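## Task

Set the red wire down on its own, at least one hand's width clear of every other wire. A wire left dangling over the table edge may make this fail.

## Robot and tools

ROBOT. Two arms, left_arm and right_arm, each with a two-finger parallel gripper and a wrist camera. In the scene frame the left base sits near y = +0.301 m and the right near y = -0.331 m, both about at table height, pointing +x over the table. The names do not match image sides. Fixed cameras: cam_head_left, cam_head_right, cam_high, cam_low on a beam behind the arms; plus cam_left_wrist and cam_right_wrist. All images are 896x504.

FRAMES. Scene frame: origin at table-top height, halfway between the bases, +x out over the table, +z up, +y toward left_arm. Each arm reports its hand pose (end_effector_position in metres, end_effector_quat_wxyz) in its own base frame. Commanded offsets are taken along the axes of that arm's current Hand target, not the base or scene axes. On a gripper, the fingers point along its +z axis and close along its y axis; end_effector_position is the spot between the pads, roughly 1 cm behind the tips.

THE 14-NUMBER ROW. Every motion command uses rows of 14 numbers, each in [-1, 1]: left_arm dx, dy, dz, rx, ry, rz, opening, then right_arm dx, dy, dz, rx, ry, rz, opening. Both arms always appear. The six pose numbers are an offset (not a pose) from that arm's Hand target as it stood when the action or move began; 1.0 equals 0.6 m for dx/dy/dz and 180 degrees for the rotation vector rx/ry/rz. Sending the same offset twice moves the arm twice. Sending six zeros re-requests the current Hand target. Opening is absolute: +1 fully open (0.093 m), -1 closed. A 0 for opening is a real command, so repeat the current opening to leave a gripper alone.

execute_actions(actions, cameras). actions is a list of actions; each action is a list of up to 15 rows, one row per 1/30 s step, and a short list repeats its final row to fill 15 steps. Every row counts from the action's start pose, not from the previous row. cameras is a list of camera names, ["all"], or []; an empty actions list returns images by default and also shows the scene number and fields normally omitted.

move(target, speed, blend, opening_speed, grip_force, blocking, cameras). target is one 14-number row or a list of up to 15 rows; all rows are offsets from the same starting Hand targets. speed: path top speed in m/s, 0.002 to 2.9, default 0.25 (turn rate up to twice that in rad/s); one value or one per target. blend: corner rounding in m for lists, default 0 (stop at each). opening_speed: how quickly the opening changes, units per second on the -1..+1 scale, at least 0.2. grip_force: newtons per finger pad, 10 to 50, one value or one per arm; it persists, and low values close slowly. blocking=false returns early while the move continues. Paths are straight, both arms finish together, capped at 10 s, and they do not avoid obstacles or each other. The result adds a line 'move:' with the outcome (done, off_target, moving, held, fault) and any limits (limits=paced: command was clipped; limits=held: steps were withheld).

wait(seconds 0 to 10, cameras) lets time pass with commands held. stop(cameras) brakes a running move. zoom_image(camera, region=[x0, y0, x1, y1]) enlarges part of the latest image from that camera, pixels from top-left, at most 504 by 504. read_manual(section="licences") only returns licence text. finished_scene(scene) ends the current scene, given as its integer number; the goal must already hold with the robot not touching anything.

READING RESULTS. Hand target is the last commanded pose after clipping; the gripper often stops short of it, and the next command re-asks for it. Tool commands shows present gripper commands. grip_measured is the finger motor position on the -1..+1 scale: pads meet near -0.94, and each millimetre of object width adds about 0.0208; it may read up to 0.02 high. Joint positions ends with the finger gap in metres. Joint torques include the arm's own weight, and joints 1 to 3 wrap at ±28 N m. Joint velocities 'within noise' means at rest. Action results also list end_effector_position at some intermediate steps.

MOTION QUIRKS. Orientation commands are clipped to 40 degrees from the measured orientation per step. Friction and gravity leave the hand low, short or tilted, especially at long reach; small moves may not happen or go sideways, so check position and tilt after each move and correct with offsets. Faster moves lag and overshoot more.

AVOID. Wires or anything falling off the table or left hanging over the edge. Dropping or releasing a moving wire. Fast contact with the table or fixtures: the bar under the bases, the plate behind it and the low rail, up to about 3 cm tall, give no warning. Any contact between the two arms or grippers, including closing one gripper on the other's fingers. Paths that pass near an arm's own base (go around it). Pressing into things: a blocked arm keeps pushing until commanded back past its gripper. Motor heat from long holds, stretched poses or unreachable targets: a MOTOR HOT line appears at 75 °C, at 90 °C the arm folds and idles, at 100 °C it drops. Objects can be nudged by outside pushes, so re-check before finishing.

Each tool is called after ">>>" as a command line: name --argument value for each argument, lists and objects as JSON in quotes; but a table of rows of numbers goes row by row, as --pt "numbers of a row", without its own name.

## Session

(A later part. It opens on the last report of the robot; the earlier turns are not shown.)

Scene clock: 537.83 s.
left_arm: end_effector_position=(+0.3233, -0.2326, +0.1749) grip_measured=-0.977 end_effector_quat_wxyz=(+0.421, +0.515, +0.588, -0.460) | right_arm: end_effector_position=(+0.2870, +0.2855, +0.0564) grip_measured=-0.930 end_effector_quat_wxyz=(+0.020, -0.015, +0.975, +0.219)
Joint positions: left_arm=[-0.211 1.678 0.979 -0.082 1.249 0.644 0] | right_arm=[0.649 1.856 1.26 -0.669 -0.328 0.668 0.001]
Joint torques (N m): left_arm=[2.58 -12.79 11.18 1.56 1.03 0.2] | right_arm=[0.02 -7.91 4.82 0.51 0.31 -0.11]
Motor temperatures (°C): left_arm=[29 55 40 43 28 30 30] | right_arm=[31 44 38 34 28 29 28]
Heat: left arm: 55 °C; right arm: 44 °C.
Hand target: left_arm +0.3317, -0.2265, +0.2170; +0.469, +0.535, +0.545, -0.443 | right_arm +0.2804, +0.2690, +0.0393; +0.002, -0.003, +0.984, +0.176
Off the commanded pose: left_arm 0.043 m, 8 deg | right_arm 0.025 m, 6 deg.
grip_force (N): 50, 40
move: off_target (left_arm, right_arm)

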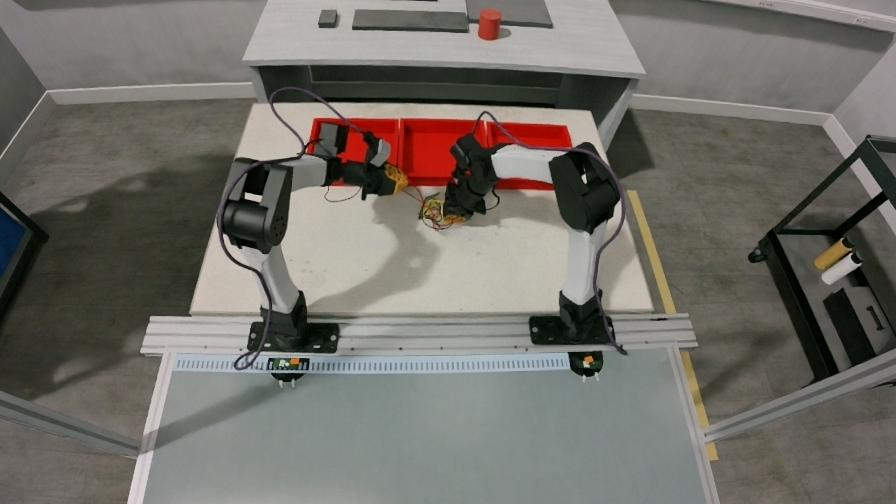

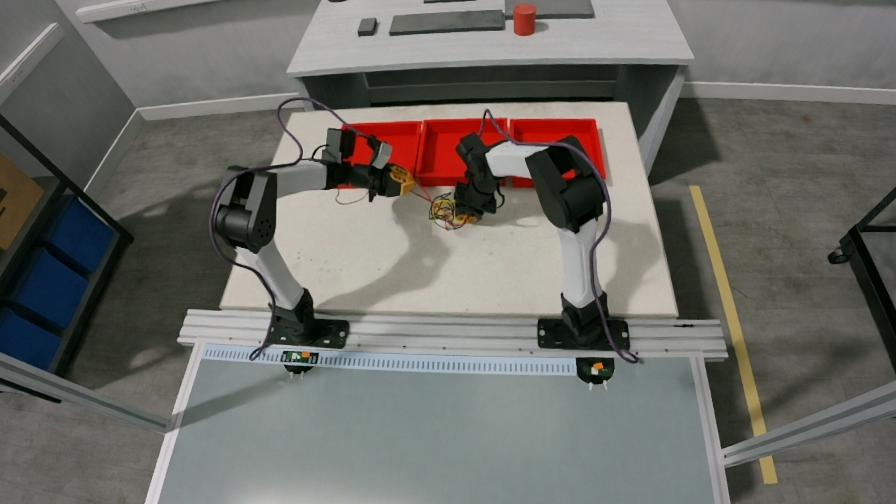

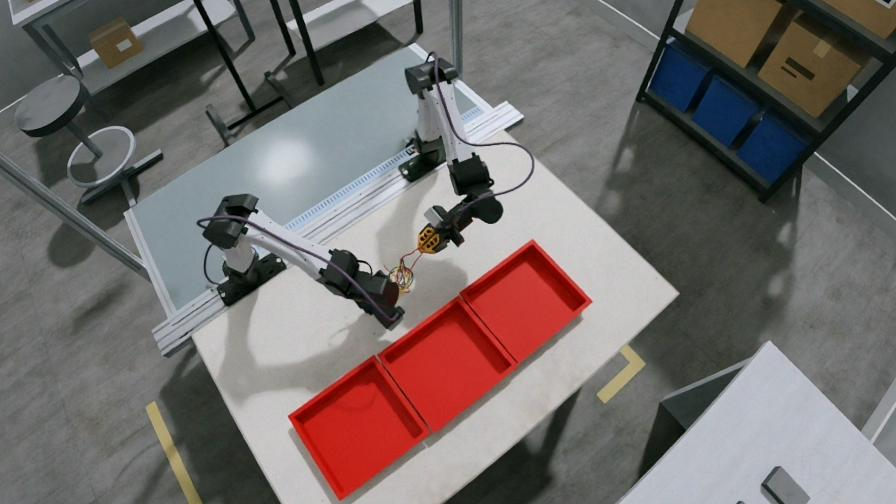

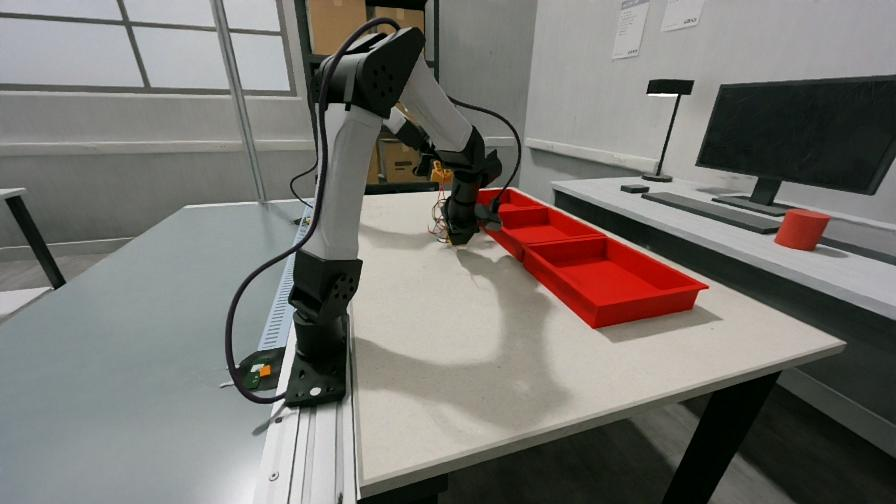

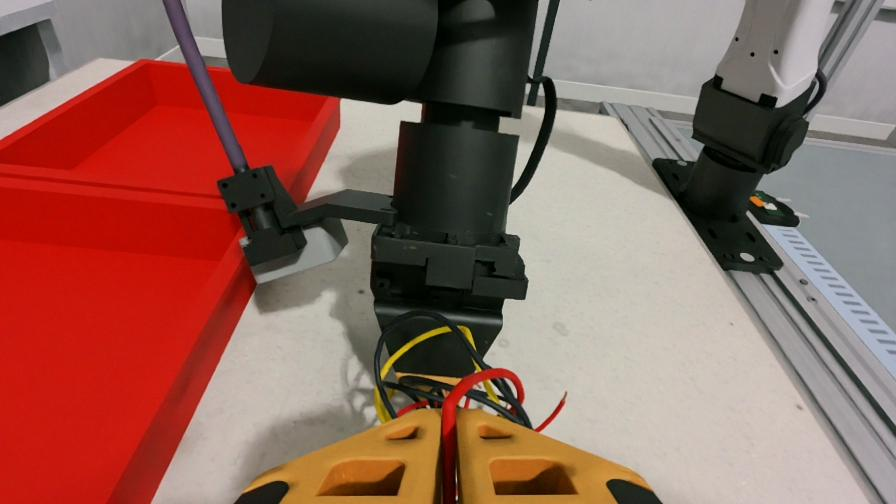

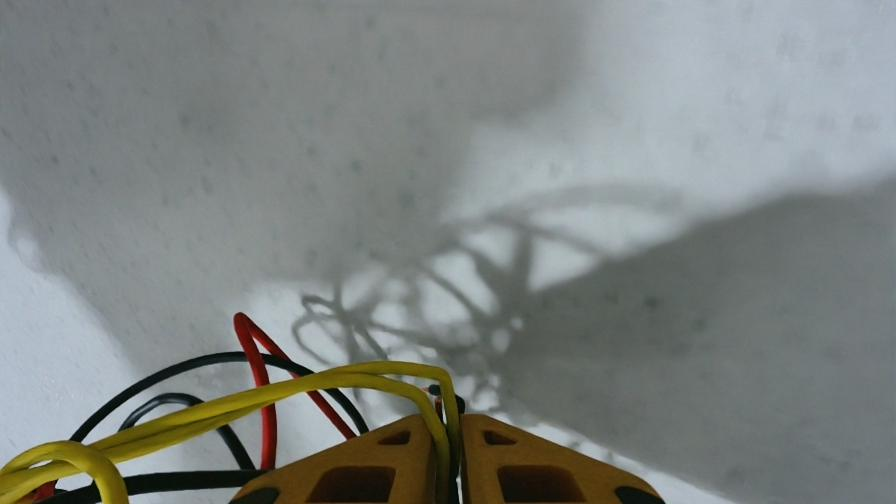

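>>> move --target '[-0.12,0,-0.06,0,0,0,-1, 0,0,0,0,0,0,-1]' --speed 0.05 --cameras '["cam_left_wrist","cam_high","cam_head_right","cam_head_left","cam_right_wrist"]'

>>> zoom_image --camera "cam_head_right" --region '[390, 140, 510, 260]'

>>> zoom_image --camera "cam_head_left" --region '[380, 140, 500, 260]'

>>> zoom_image --camera "cam_left_wrist" --region '[300, 280, 600, 504]'

Scene clock: 551.47 s.
left_arm: end_effector_position=(+0.3264, -0.2104, +0.2405) grip_measured=-0.978 end_effector_quat_wxyz=(+0.409, +0.514, +0.601, -0.455) | right_arm: end_effector_position=(+0.2922, +0.3010, +0.0667) grip_measured=-0.930 end_effector_quat_wxyz=(+0.031, -0.027, +0.967, +0.252)
Joint positions: left_arm=[-0.146 1.63 1.261 -0.625 1.267 0.84 0] | right_arm=[0.655 1.856 1.275 -0.622 -0.369 0.668 0.001]
Joint torques (N m): left_arm=[2.97 -12.92 12.86 1.39 1.47 0.19] | right_arm=[-0.42 -8.35 3.93 0.1 0.75 -0.14]
Motor temperatures (°C): left_arm=[29 57 45 43 29 30 30] | right_arm=[31 43 37 33 29 29 28]
Heat: left arm: 57 °C; right arm: 43 °C.
Hand target: left_arm +0.3293, -0.2031, +0.2940; +0.469, +0.535, +0.546, -0.443 | right_arm +0.2805, +0.2690, +0.0393; +0.002, -0.003, +0.984, +0.176
Off the commanded pose: left_arm 0.054 m, 10 deg | right_arm 0.044 m, 10 deg.
grip_force (N): 50, 40
move: off_target (left_arm, right_arm)
Images, in order (width x height): cam_head_left 896x504, cam_head_right 896x504, cam_high 896x504, cam_left_wrist 896x504, cam_right_wrist 896x504.

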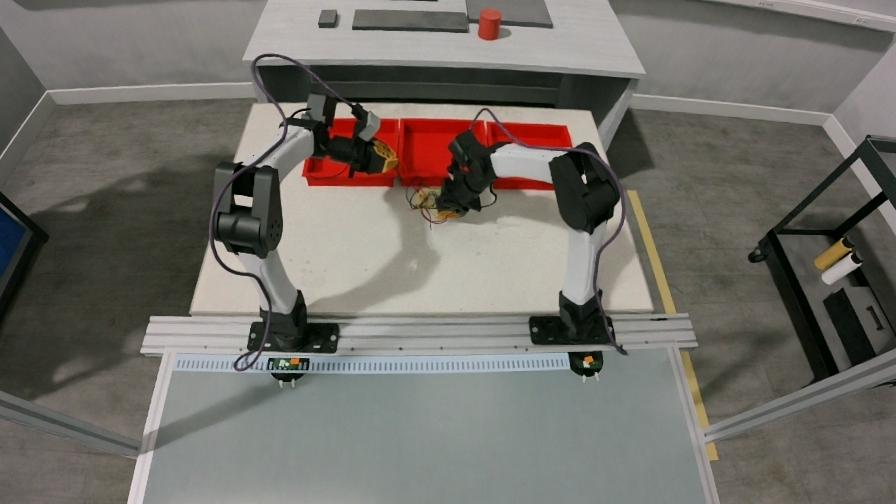

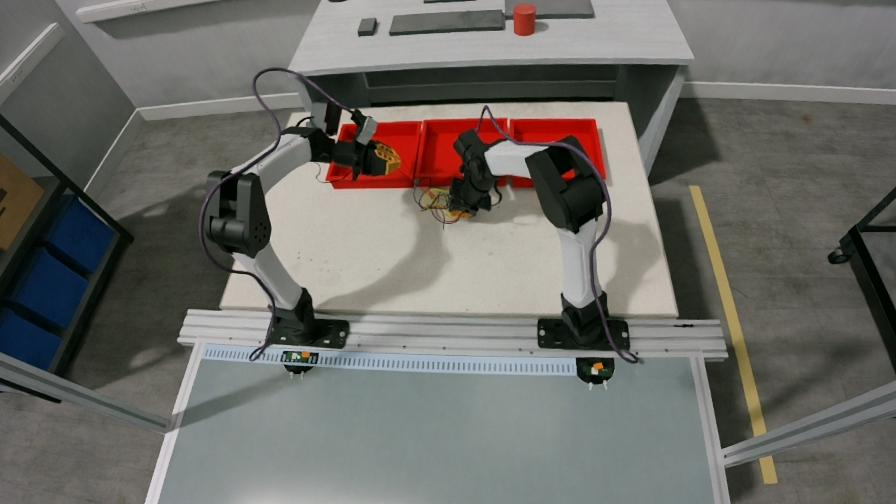

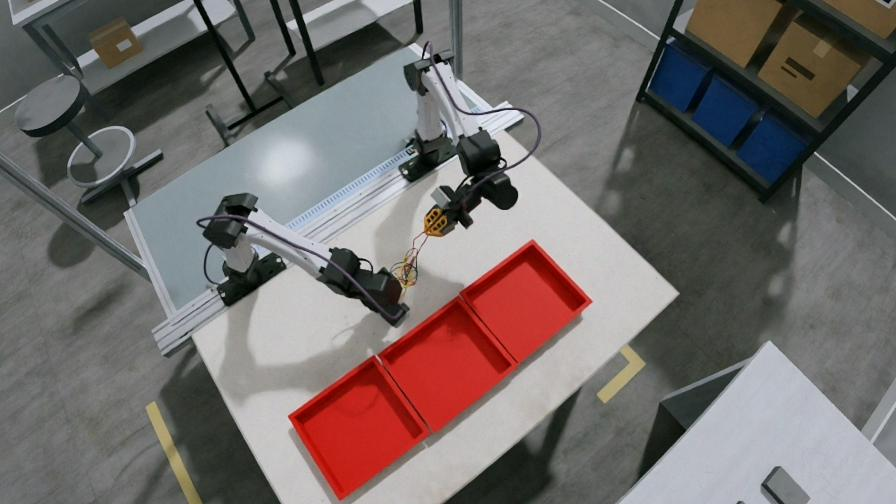

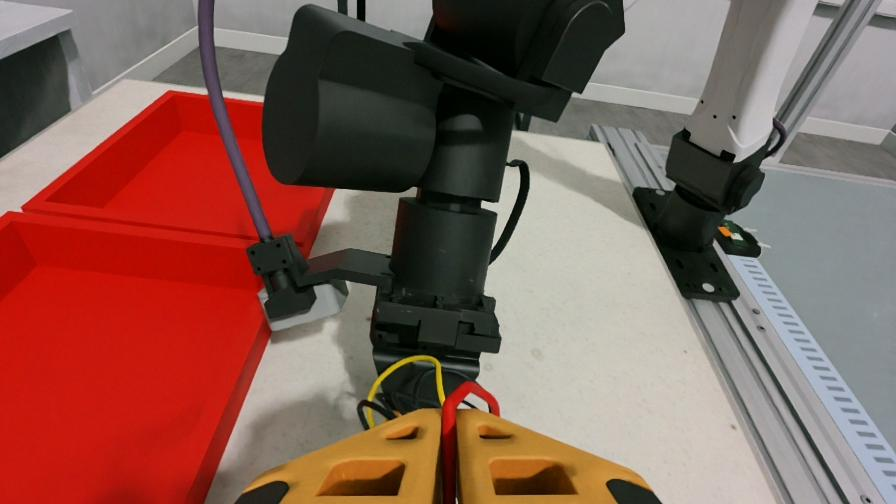

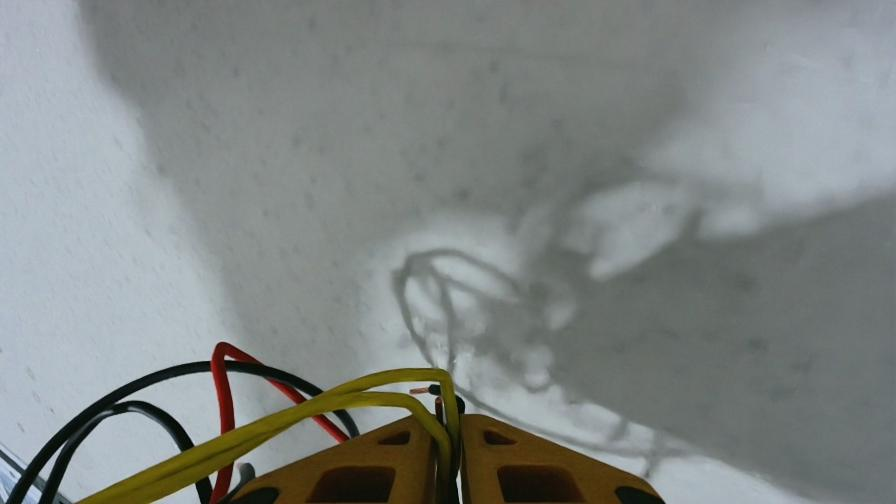

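Scaled by 4.200 from the camera's 896x504 image, which has a finer 1280x720 frame.

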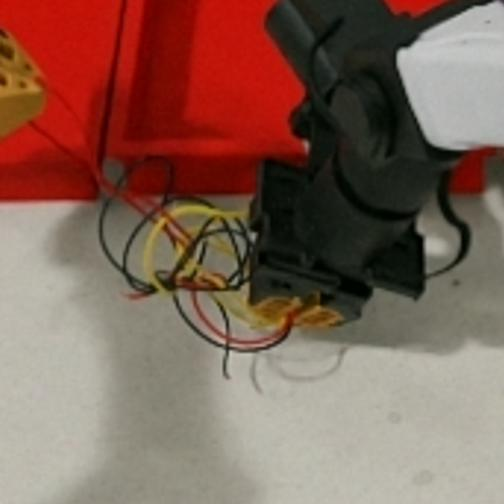

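Scaled by 4.200 from the camera's 896x504 image, which has a finer 1280x720 frame.

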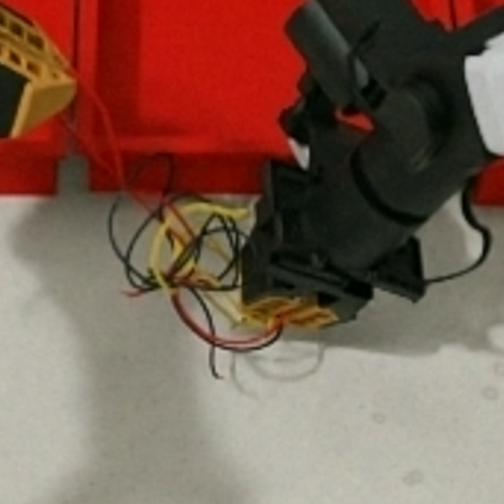

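Scaled by 1.680 from the camera's 896x504 image, which has a finer 1280x720 frame.

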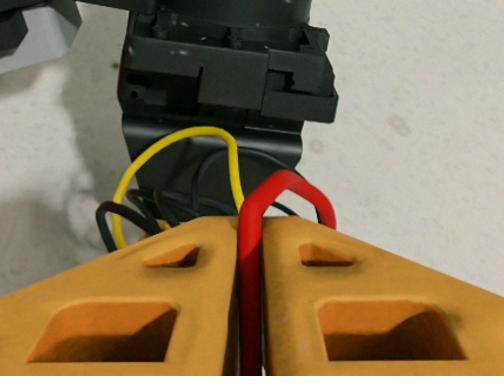

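>>> move --pt "0.1 0 0.1 0 0 0 -1 0 0 0 0 0 0 -1" --pt "0.1 0 0.1 0 0 0 -1 0 0 0 0 0 0 -0.6" --pt "0.1 0 0.1 0 0 0 -1 0 0 -0.15 0 0 0 -0.4" --speed 0.1 --cameras '["cam_head_right","cam_high","cam_right_wrist"]'

>>> zoom_image --camera "cam_right_wrist" --region '[0, 104, 500, 504]'

Scene clock: 564.93 s.
left_arm: end_effector_position=(+0.3317, -0.2498, +0.2263) grip_measured=-0.978 end_effector_quat_wxyz=(+0.465, +0.534, +0.548, -0.446) | right_arm: end_effector_position=(+0.2776, +0.2395, +0.1055) grip_measured=-0.403 end_effector_quat_wxyz=(-0.015, +0.000, +0.986, +0.166)
Joint positions: left_arm=[-0.252 1.63 1.051 0.032 1.239 0.53 0] | right_arm=[0.578 1.783 1.407 -1.033 -0.294 0.602 0.026]
Joint torques (N m): left_arm=[-0.1 -7.35 6.67 1.85 0.38 -0.02] | right_arm=[-0.32 -12.88 6.91 0.58 -0.26 -0.2]
Motor temperatures (°C): left_arm=[29 56 46 43 29 30 30] | right_arm=[31 44 37 33 29 29 28]
Heat: left arm: 56 °C; right arm: 44 °C.
Hand target: left_arm +0.3325, -0.2521, +0.2249; +0.469, +0.535, +0.545, -0.442 | right_arm +0.2802, +0.2378, +0.1238; +0.002, -0.003, +0.984, +0.176
Off the commanded pose: left_arm 0.003 m, 1 deg | right_arm 0.019 m, 2 deg.
grip_force (N): 50, 40
move: off_target (right_arm); target 2's new opening was sent with right_arm's hand 0.018 m and 4 deg from that target; target 3's new opening was sent with right_arm's hand 0.018 m and 2 deg from that target
Images, in order (width x height): cam_head_right 896x504, cam_high 896x504, cam_right_wrist 896x504.

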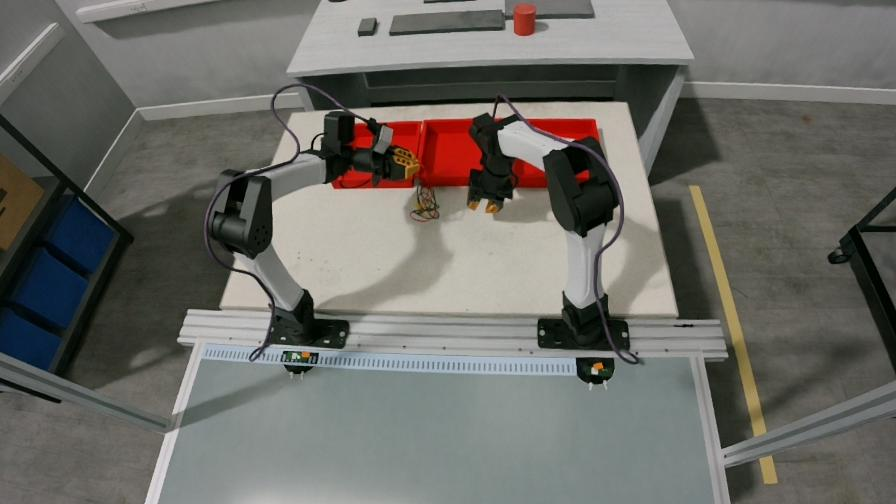

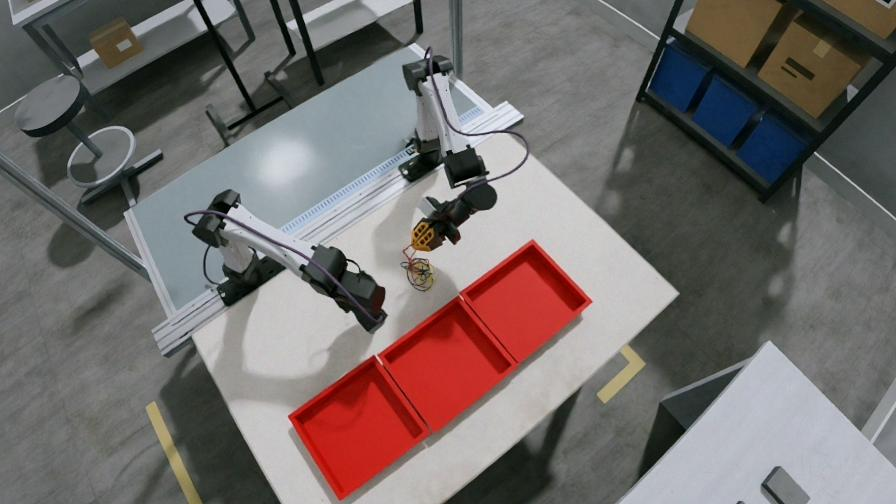

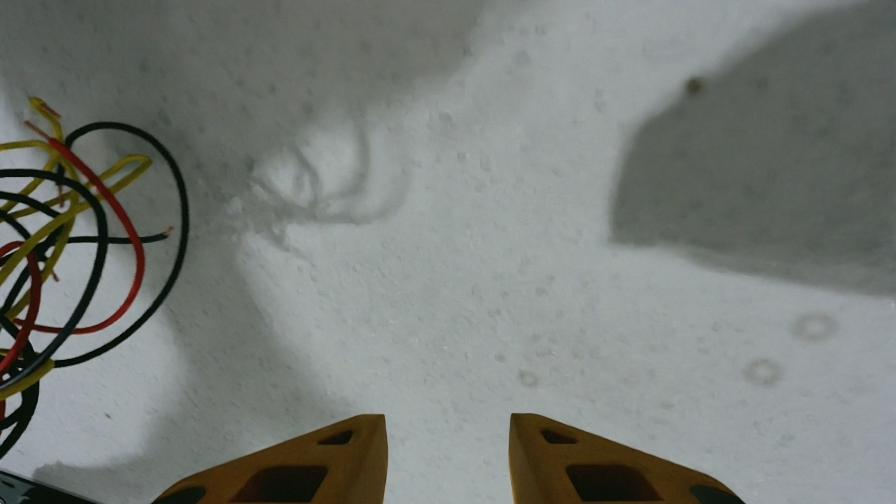

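Scaled by 1.008 from the camera's 896x504 image, which has a finer 1280x720 frame.

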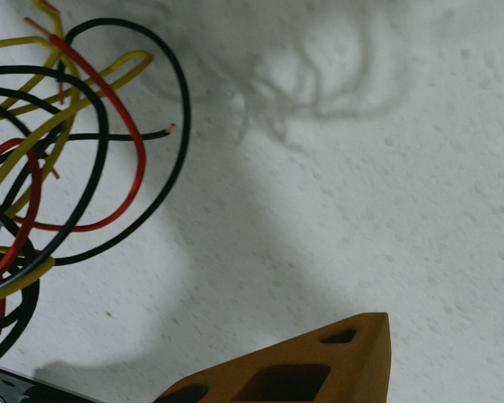

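>>> move --target '[0,0,0,0,0,0,-1, 0,0.11,-0.03,0,0,0,-0.4]' --speed 0.15 --cameras '["cam_right_wrist","cam_left_wrist"]'

>>> zoom_image --camera "cam_right_wrist" --region '[0, 54, 450, 504]'

Scene clock: 575.97 s.
left_arm: end_effector_position=(+0.3317, -0.2498, +0.2263) grip_measured=-0.978 end_effector_quat_wxyz=(+0.465, +0.534, +0.548, -0.446) | right_arm: end_effector_position=(+0.2784, +0.2927, +0.1643) grip_measured=-0.403 end_effector_quat_wxyz=(+0.005, -0.007, +0.983, +0.184)
Joint positions: left_arm=[-0.252 1.63 1.051 0.032 1.239 0.53 0] | right_arm=[0.697 1.847 1.708 -1.182 -0.276 0.718 0.026]
Joint torques (N m): left_arm=[-0.09 -7.35 6.63 1.85 0.39 -0.01] | right_arm=[0.55 -8.43 7.41 0.77 -0.12 -0.03]
Heat: left arm: 54 °C; right arm: 45 °C.
Hand target: left_arm +0.3325, -0.2521, +0.2249; +0.469, +0.535, +0.545, -0.442 | right_arm +0.2795, +0.2934, +0.1635; +0.002, -0.003, +0.984, +0.176
Off the commanded pose: left_arm 0.003 m, 1 deg | right_arm 0.002 m, 1 deg.
grip_force (N): 50, 40
move: done
Images, in order (width x height): cam_left_wrist 896x504, cam_right_wrist 896x504.

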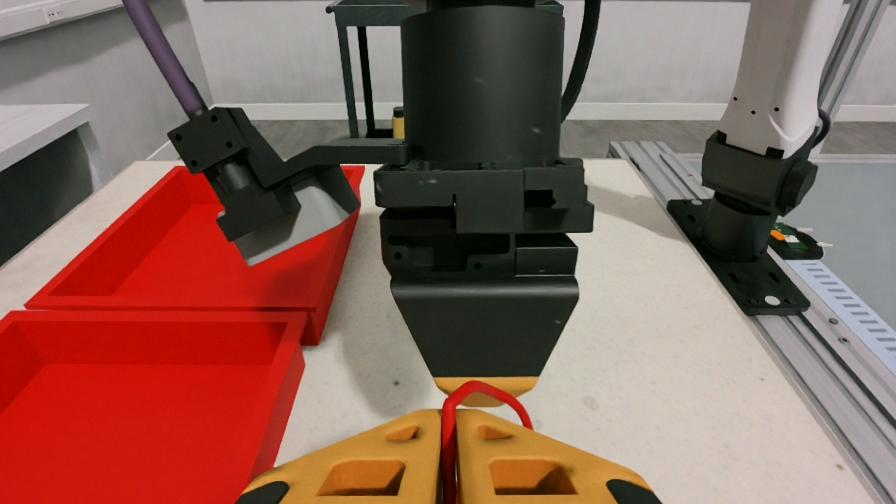

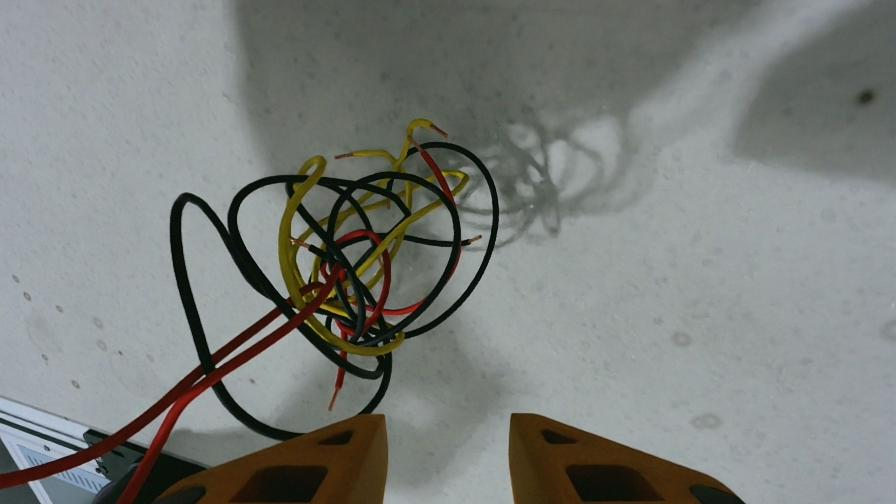

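Scaled by 1.120 from the camera's 896x504 image, which has a finer 1280x720 frame.

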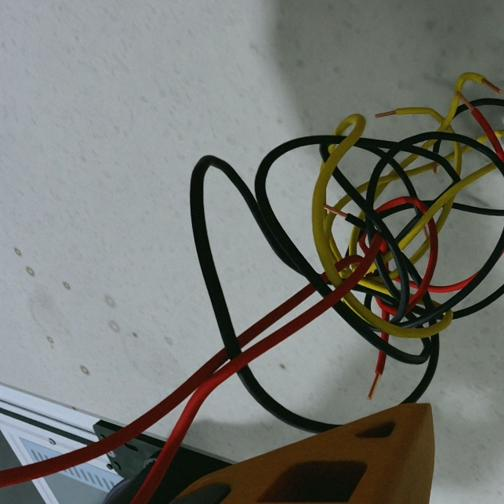

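>>> move --target '[0.259,0.01,-0.328,0,0,0,-1, 0,0,-0.08,0,0,0,-0.3]' --speed 0.12 --cameras '["all"]'

>>> zoom_image --camera "cam_right_wrist" --region '[100, 54, 550, 504]'

Scene clock: 628.37 s.
left_arm: end_effector_position=(+0.3291, -0.0333, +0.1043) grip_measured=-0.978 end_effector_quat_wxyz=(+0.459, +0.488, +0.638, -0.379) | right_arm: end_effector_position=(+0.2767, +0.2788, +0.2083) grip_measured=-0.303 end_effector_quat_wxyz=(+0.005, -0.004, +0.984, +0.180)
Joint positions: left_arm=[0.4 2.038 1.249 -1.296 1.23 2.072 0] | right_arm=[0.672 1.847 1.889 -1.374 -0.276 0.697 0.031]
Joint torques (N m): left_arm=[0.1 -7.98 7.27 -0.63 0.52 0.26] | right_arm=[-0.35 -8.47 7.08 0.74 -0.22 -0.21]
Motor temperatures (°C): left_arm=[29 48 44 43 29 30 30] | right_arm=[31 45 42 32 28 29 28]
Heat: left arm: 48 °C; right arm: 45 °C.
Hand target: left_arm +0.3330, -0.0318, +0.1049; +0.469, +0.535, +0.545, -0.442 | right_arm +0.2794, +0.2768, +0.2086; +0.002, -0.003, +0.984, +0.176
Off the commanded pose: left_arm 0.004 m, 14 deg | right_arm 0.003 m, 1 deg.
joint sent to its limit (left arm) — joint 6 (wrist roll), upper limit. The joint targets are off in orientation, not in position.
grip_force (N): 50, 40
move: off_target (left_arm)

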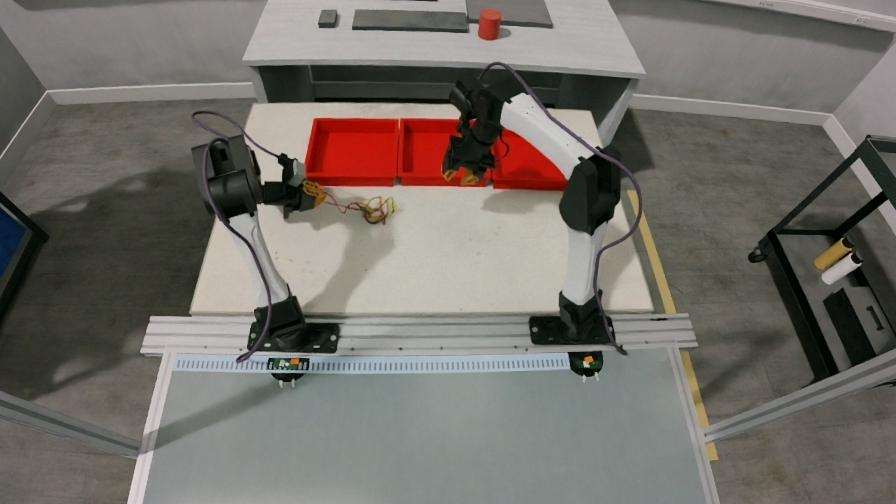

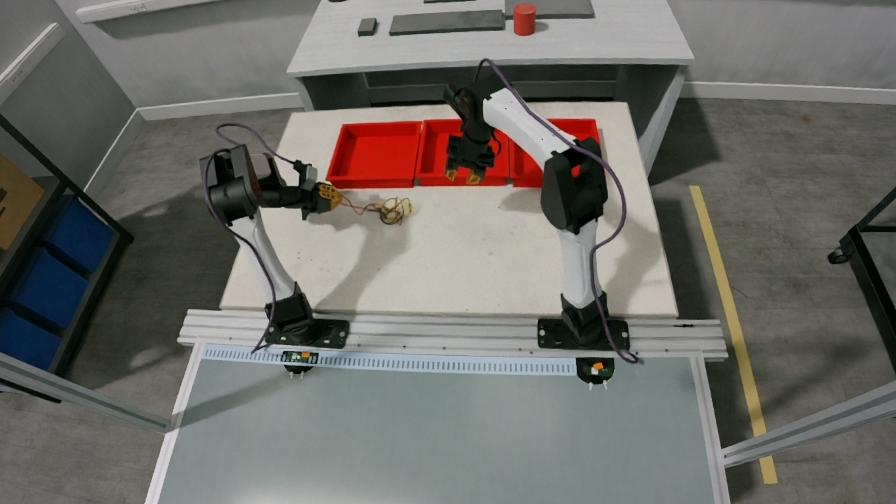

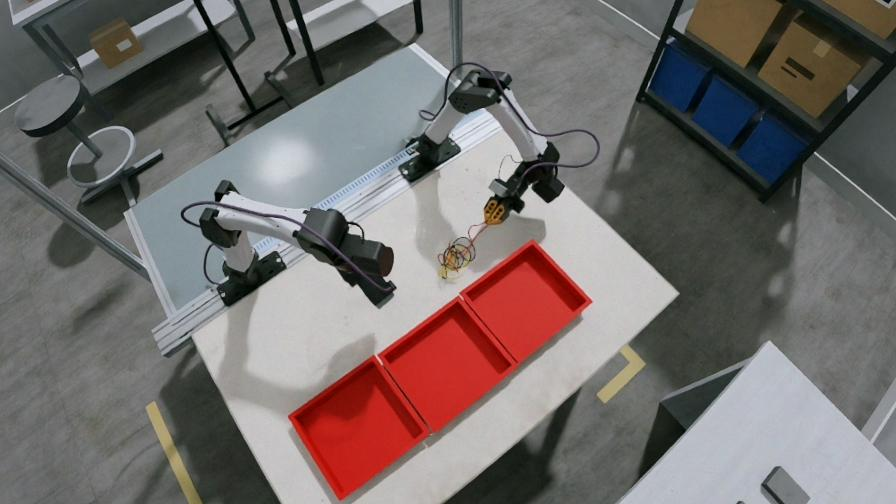

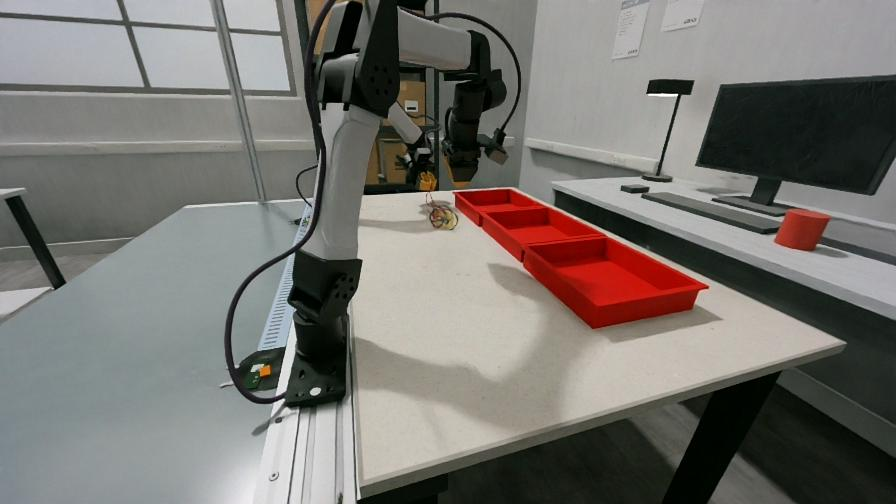

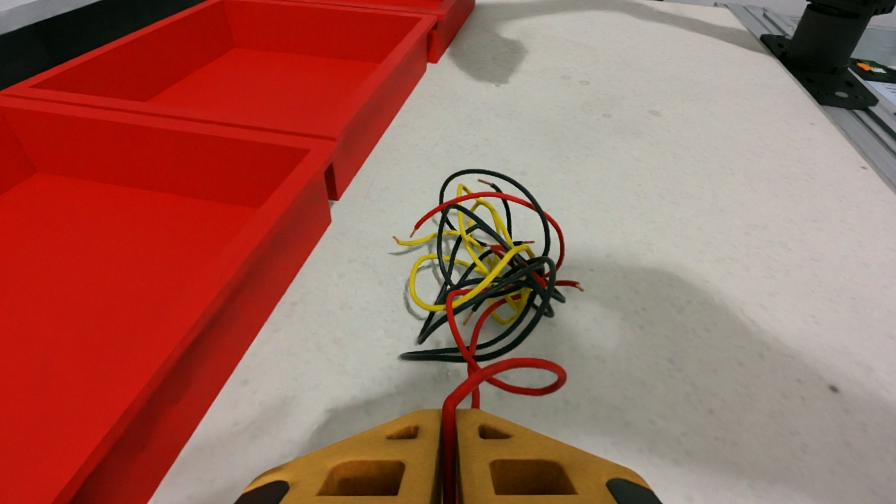

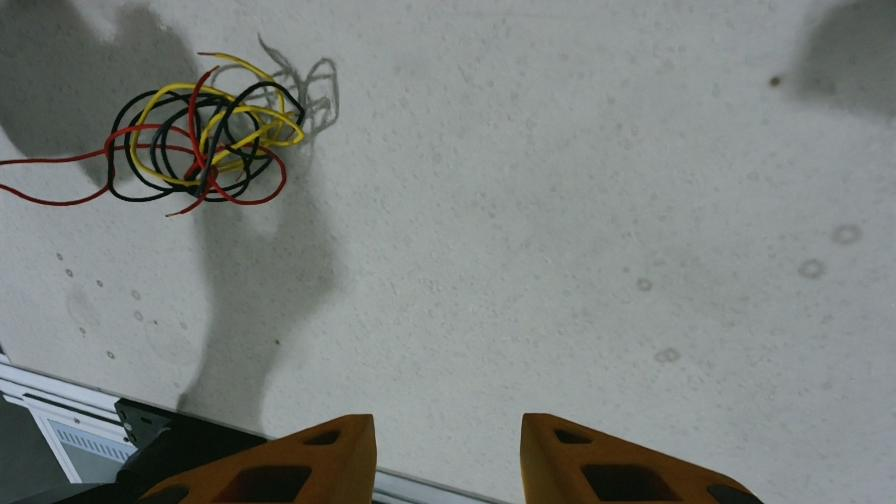

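Scaled by 1.120 from the camera's 896x504 image, which has a finer 1280x720 frame.

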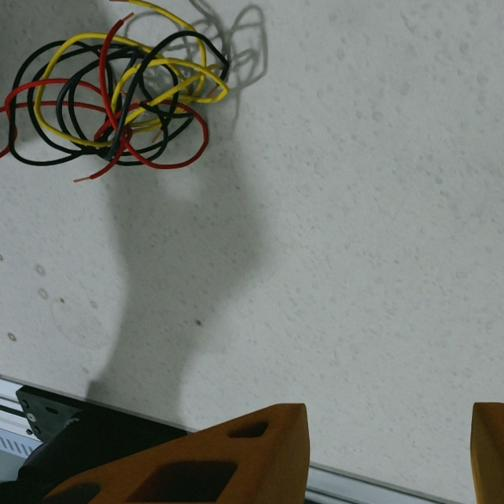

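>>> move --target '[0,0,0,0,0,0,-1, -0.035,0.197,0.229,0,0,0,-0.3]' --speed 0.18 --cameras '["cam_right_wrist","cam_left_wrist"]'

>>> zoom_image --camera "cam_right_wrist" --region '[150, 104, 550, 504]'

Scene clock: 644.87 s.
left_arm: end_effector_position=(+0.3286, -0.0333, +0.1043) grip_measured=-0.978 end_effector_quat_wxyz=(+0.458, +0.488, +0.639, -0.380) | right_arm: end_effector_position=(+0.3006, +0.4352, +0.1264) grip_measured=-0.303 end_effector_quat_wxyz=(+0.006, -0.007, +0.982, +0.186)
Joint positions: left_arm=[0.4 2.038 1.249 -1.299 1.228 2.072 0] | right_arm=[0.896 2.379 2.371 -1.259 -0.223 0.916 0.031]
Joint torques (N m): left_arm=[0.09 -7.94 7.42 -0.64 0.56 0.25] | right_arm=[0.55 -12.51 7.25 0.86 -0.08 -0.03]
Heat: left arm: 49 °C; right arm: 45 °C.
Hand target: left_arm +0.3330, -0.0318, +0.1049; +0.469, +0.535, +0.545, -0.442 | right_arm +0.3001, +0.4354, +0.1207; +0.002, -0.003, +0.984, +0.176
Off the commanded pose: left_arm 0.005 m, 14 deg | right_arm 0.006 m, 1 deg.
joint sent to its limit (left arm) — joint 6 (wrist roll), upper limit. The joint targets are off in orientation, not in position.
grip_force (N): 50, 40
move: off_target (left_arm)
Images, in order (width x height): cam_left_wrist 896x504, cam_right_wrist 896x504.

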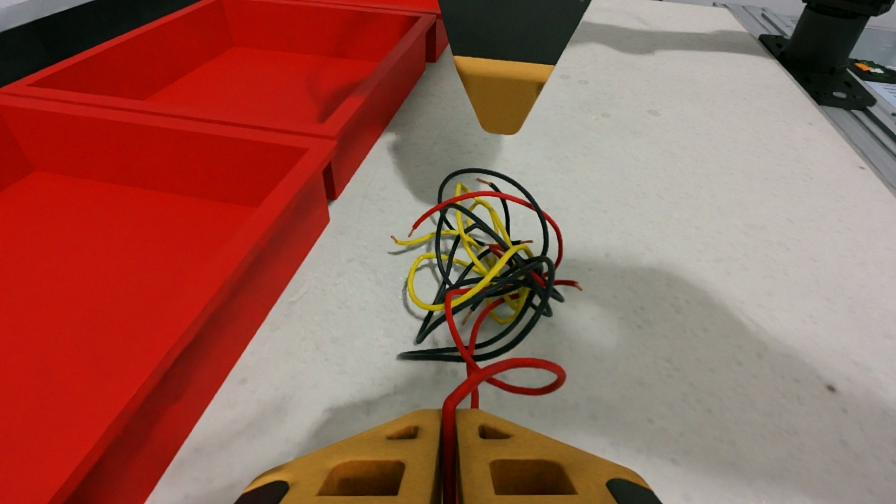

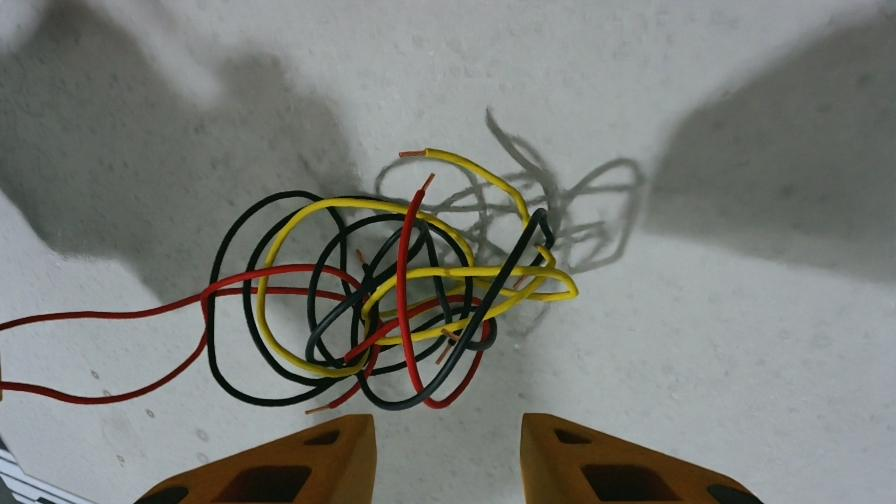

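Scaled by 1.260 from the camera's 896x504 image, which has a finer 1280x720 frame.

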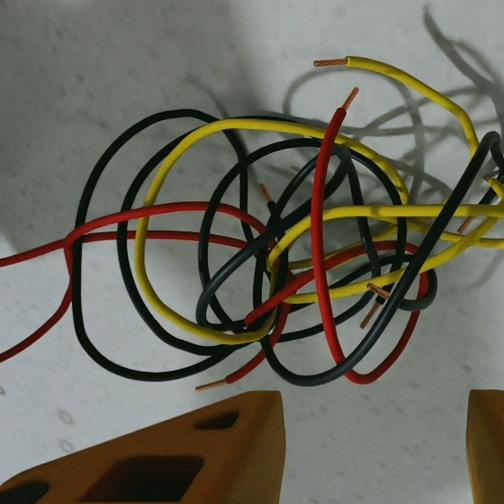

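>>> move --pt "0 0 0 0 0 0 -1 0 0 0 0 0 -0.5 0" --pt "0 0 0 0 0 0 -1 -0.01 -0.03 0.08 0 0 -0.5 0" --speed 0.18 --cameras '["cam_right_wrist","cam_left_wrist","cam_high"]'

Scene clock: 672.93 s.
left_arm: end_effector_position=(+0.3285, -0.0333, +0.1042) grip_measured=-0.978 end_effector_quat_wxyz=(+0.457, +0.488, +0.639, -0.380) | right_arm: end_effector_position=(+0.3029, +0.4377, +0.0762) grip_measured=-0.003 end_effector_quat_wxyz=(-0.129, +0.698, -0.693, -0.126)
Joint positions: left_arm=[0.4 2.038 1.249 -1.299 1.228 2.072 0] | right_arm=[0.896 2.379 2.174 -1.076 -0.222 -0.649 0.045]
Joint torques (N m): left_arm=[0.06 -7.9 7.38 -0.65 0.56 0.24] | right_arm=[-0.25 -13.96 4.96 1.15 -0.22 -0.19]
Motor temperatures (°C): left_arm=[29 49 44 39 29 30 30] | right_arm=[31 52 42 32 28 29 28]
Heat: left arm: 49 °C; right arm: 52 °C.
Hand target: left_arm +0.3330, -0.0318, +0.1049; +0.469, +0.535, +0.545, -0.443 | right_arm +0.3064, +0.4352, +0.0694; -0.126, +0.698, -0.694, -0.123
Off the commanded pose: left_arm 0.005 m, 14 deg | right_arm 0.008 m, 1 deg.
joint sent to its limit (left arm) — joint 6 (wrist roll), upper limit. The joint targets are off in orientation, not in position.
grip_force (N): 50, 40
move: off_target (left_arm)
Images, in order (width x height): cam_high 896x504, cam_left_wrist 896x504, cam_right_wrist 896x504.

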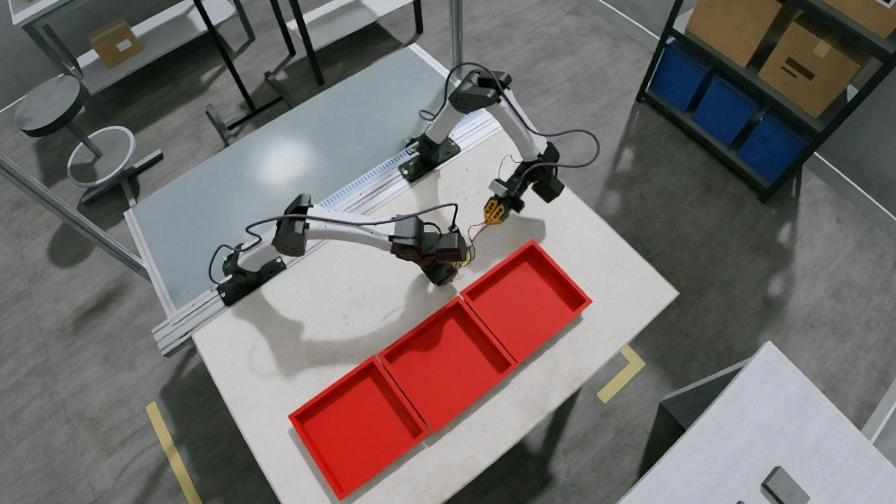

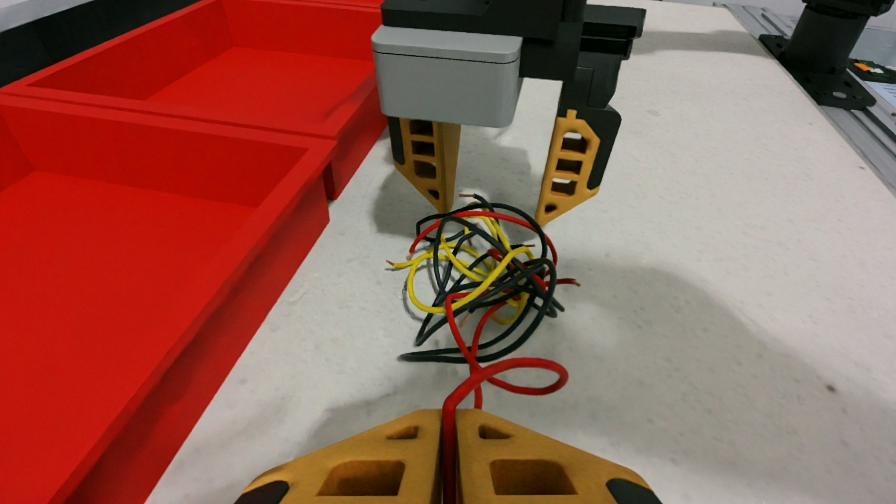

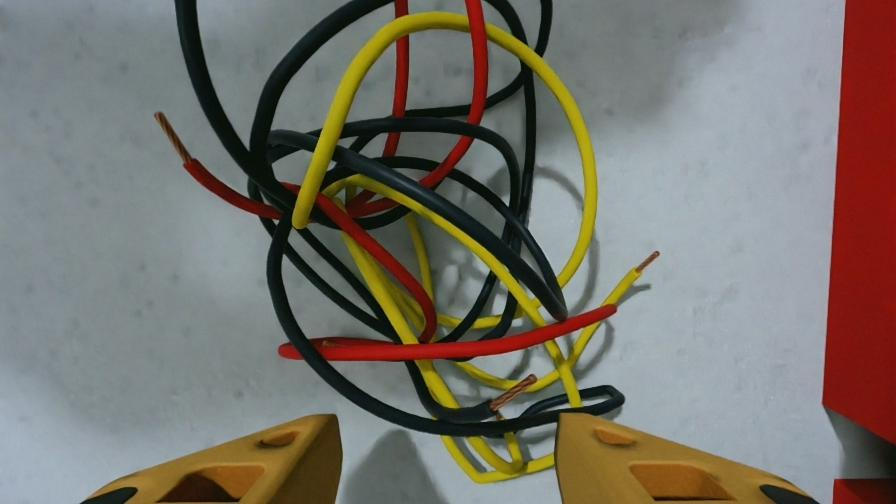

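>>> move --pt "0 0 0 0 0 0 -1 0.049 -0.008 0.0 0 0 0 0" --pt "0 0 0 0 0 0 -1 0.049 -0.008 0.034 0 0 0 0" --pt "0 0 0 0 0 0 -1 0.049 -0.008 0.034 0 0 0 -1" --speed 0.1 --cameras '["cam_right_wrist","cam_left_wrist"]'

Scene clock: 700.67 s.
left_arm: end_effector_position=(+0.3285, -0.0333, +0.1042) grip_measured=-0.978 end_effector_quat_wxyz=(+0.457, +0.488, +0.639, -0.380) | right_arm: end_effector_position=(+0.3194, +0.4161, +0.0500) grip_measured=-0.978 end_effector_quat_wxyz=(-0.141, +0.696, -0.694, -0.118)
Joint positions: left_arm=[0.4 2.038 1.249 -1.299 1.228 2.072 0] | right_arm=[0.847 2.329 1.98 -0.919 -0.217 -0.694 0]
Joint torques (N m): left_arm=[0.05 -7.94 7.38 -0.64 0.56 0.25] | right_arm=[0.77 -13.72 4.15 1.07 -0.39 -0.08]
Motor temperatures (°C): left_arm=[29 48 44 38 29 30 30] | right_arm=[31 58 40 33 28 29 28]
Heat: left arm: 48 °C; right arm: 58 °C.
Hand target: left_arm +0.3330, -0.0318, +0.1049; +0.469, +0.535, +0.545, -0.443 | right_arm +0.3115, +0.4147, +0.0401; -0.126, +0.698, -0.694, -0.123
Off the commanded pose: left_arm 0.005 m, 14 deg | right_arm 0.013 m, 2 deg.
joint sent to its limit (left arm) — joint 6 (wrist roll), upper limit. The joint targets are off in orientation, not in position.
grip_force (N): 50, 40
move: off_target (left_arm, right_arm)
Images, in order (width x height): cam_left_wrist 896x504, cam_right_wrist 896x504.

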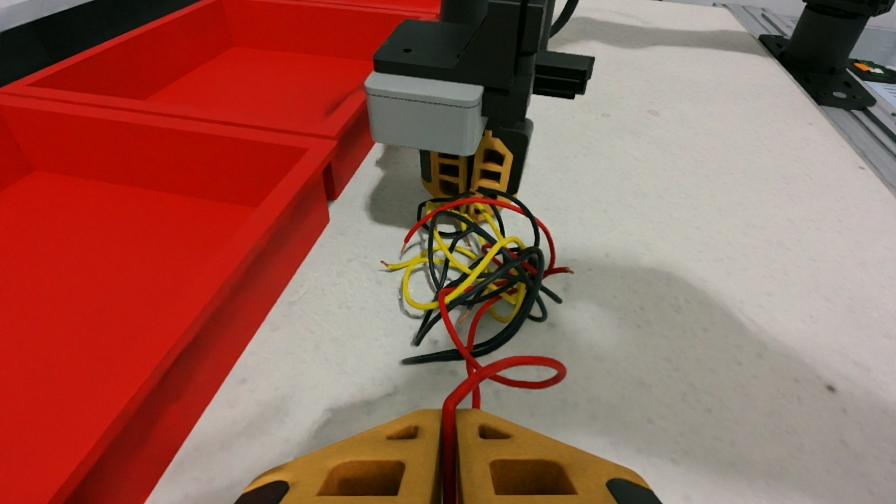

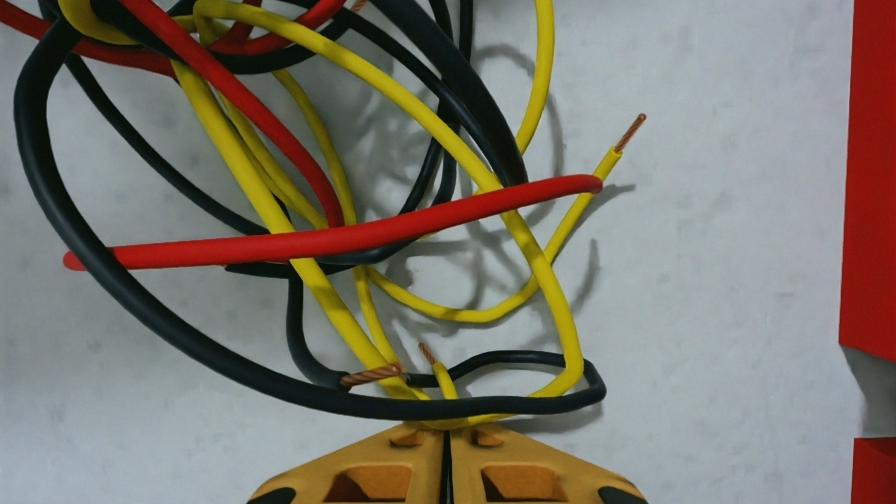

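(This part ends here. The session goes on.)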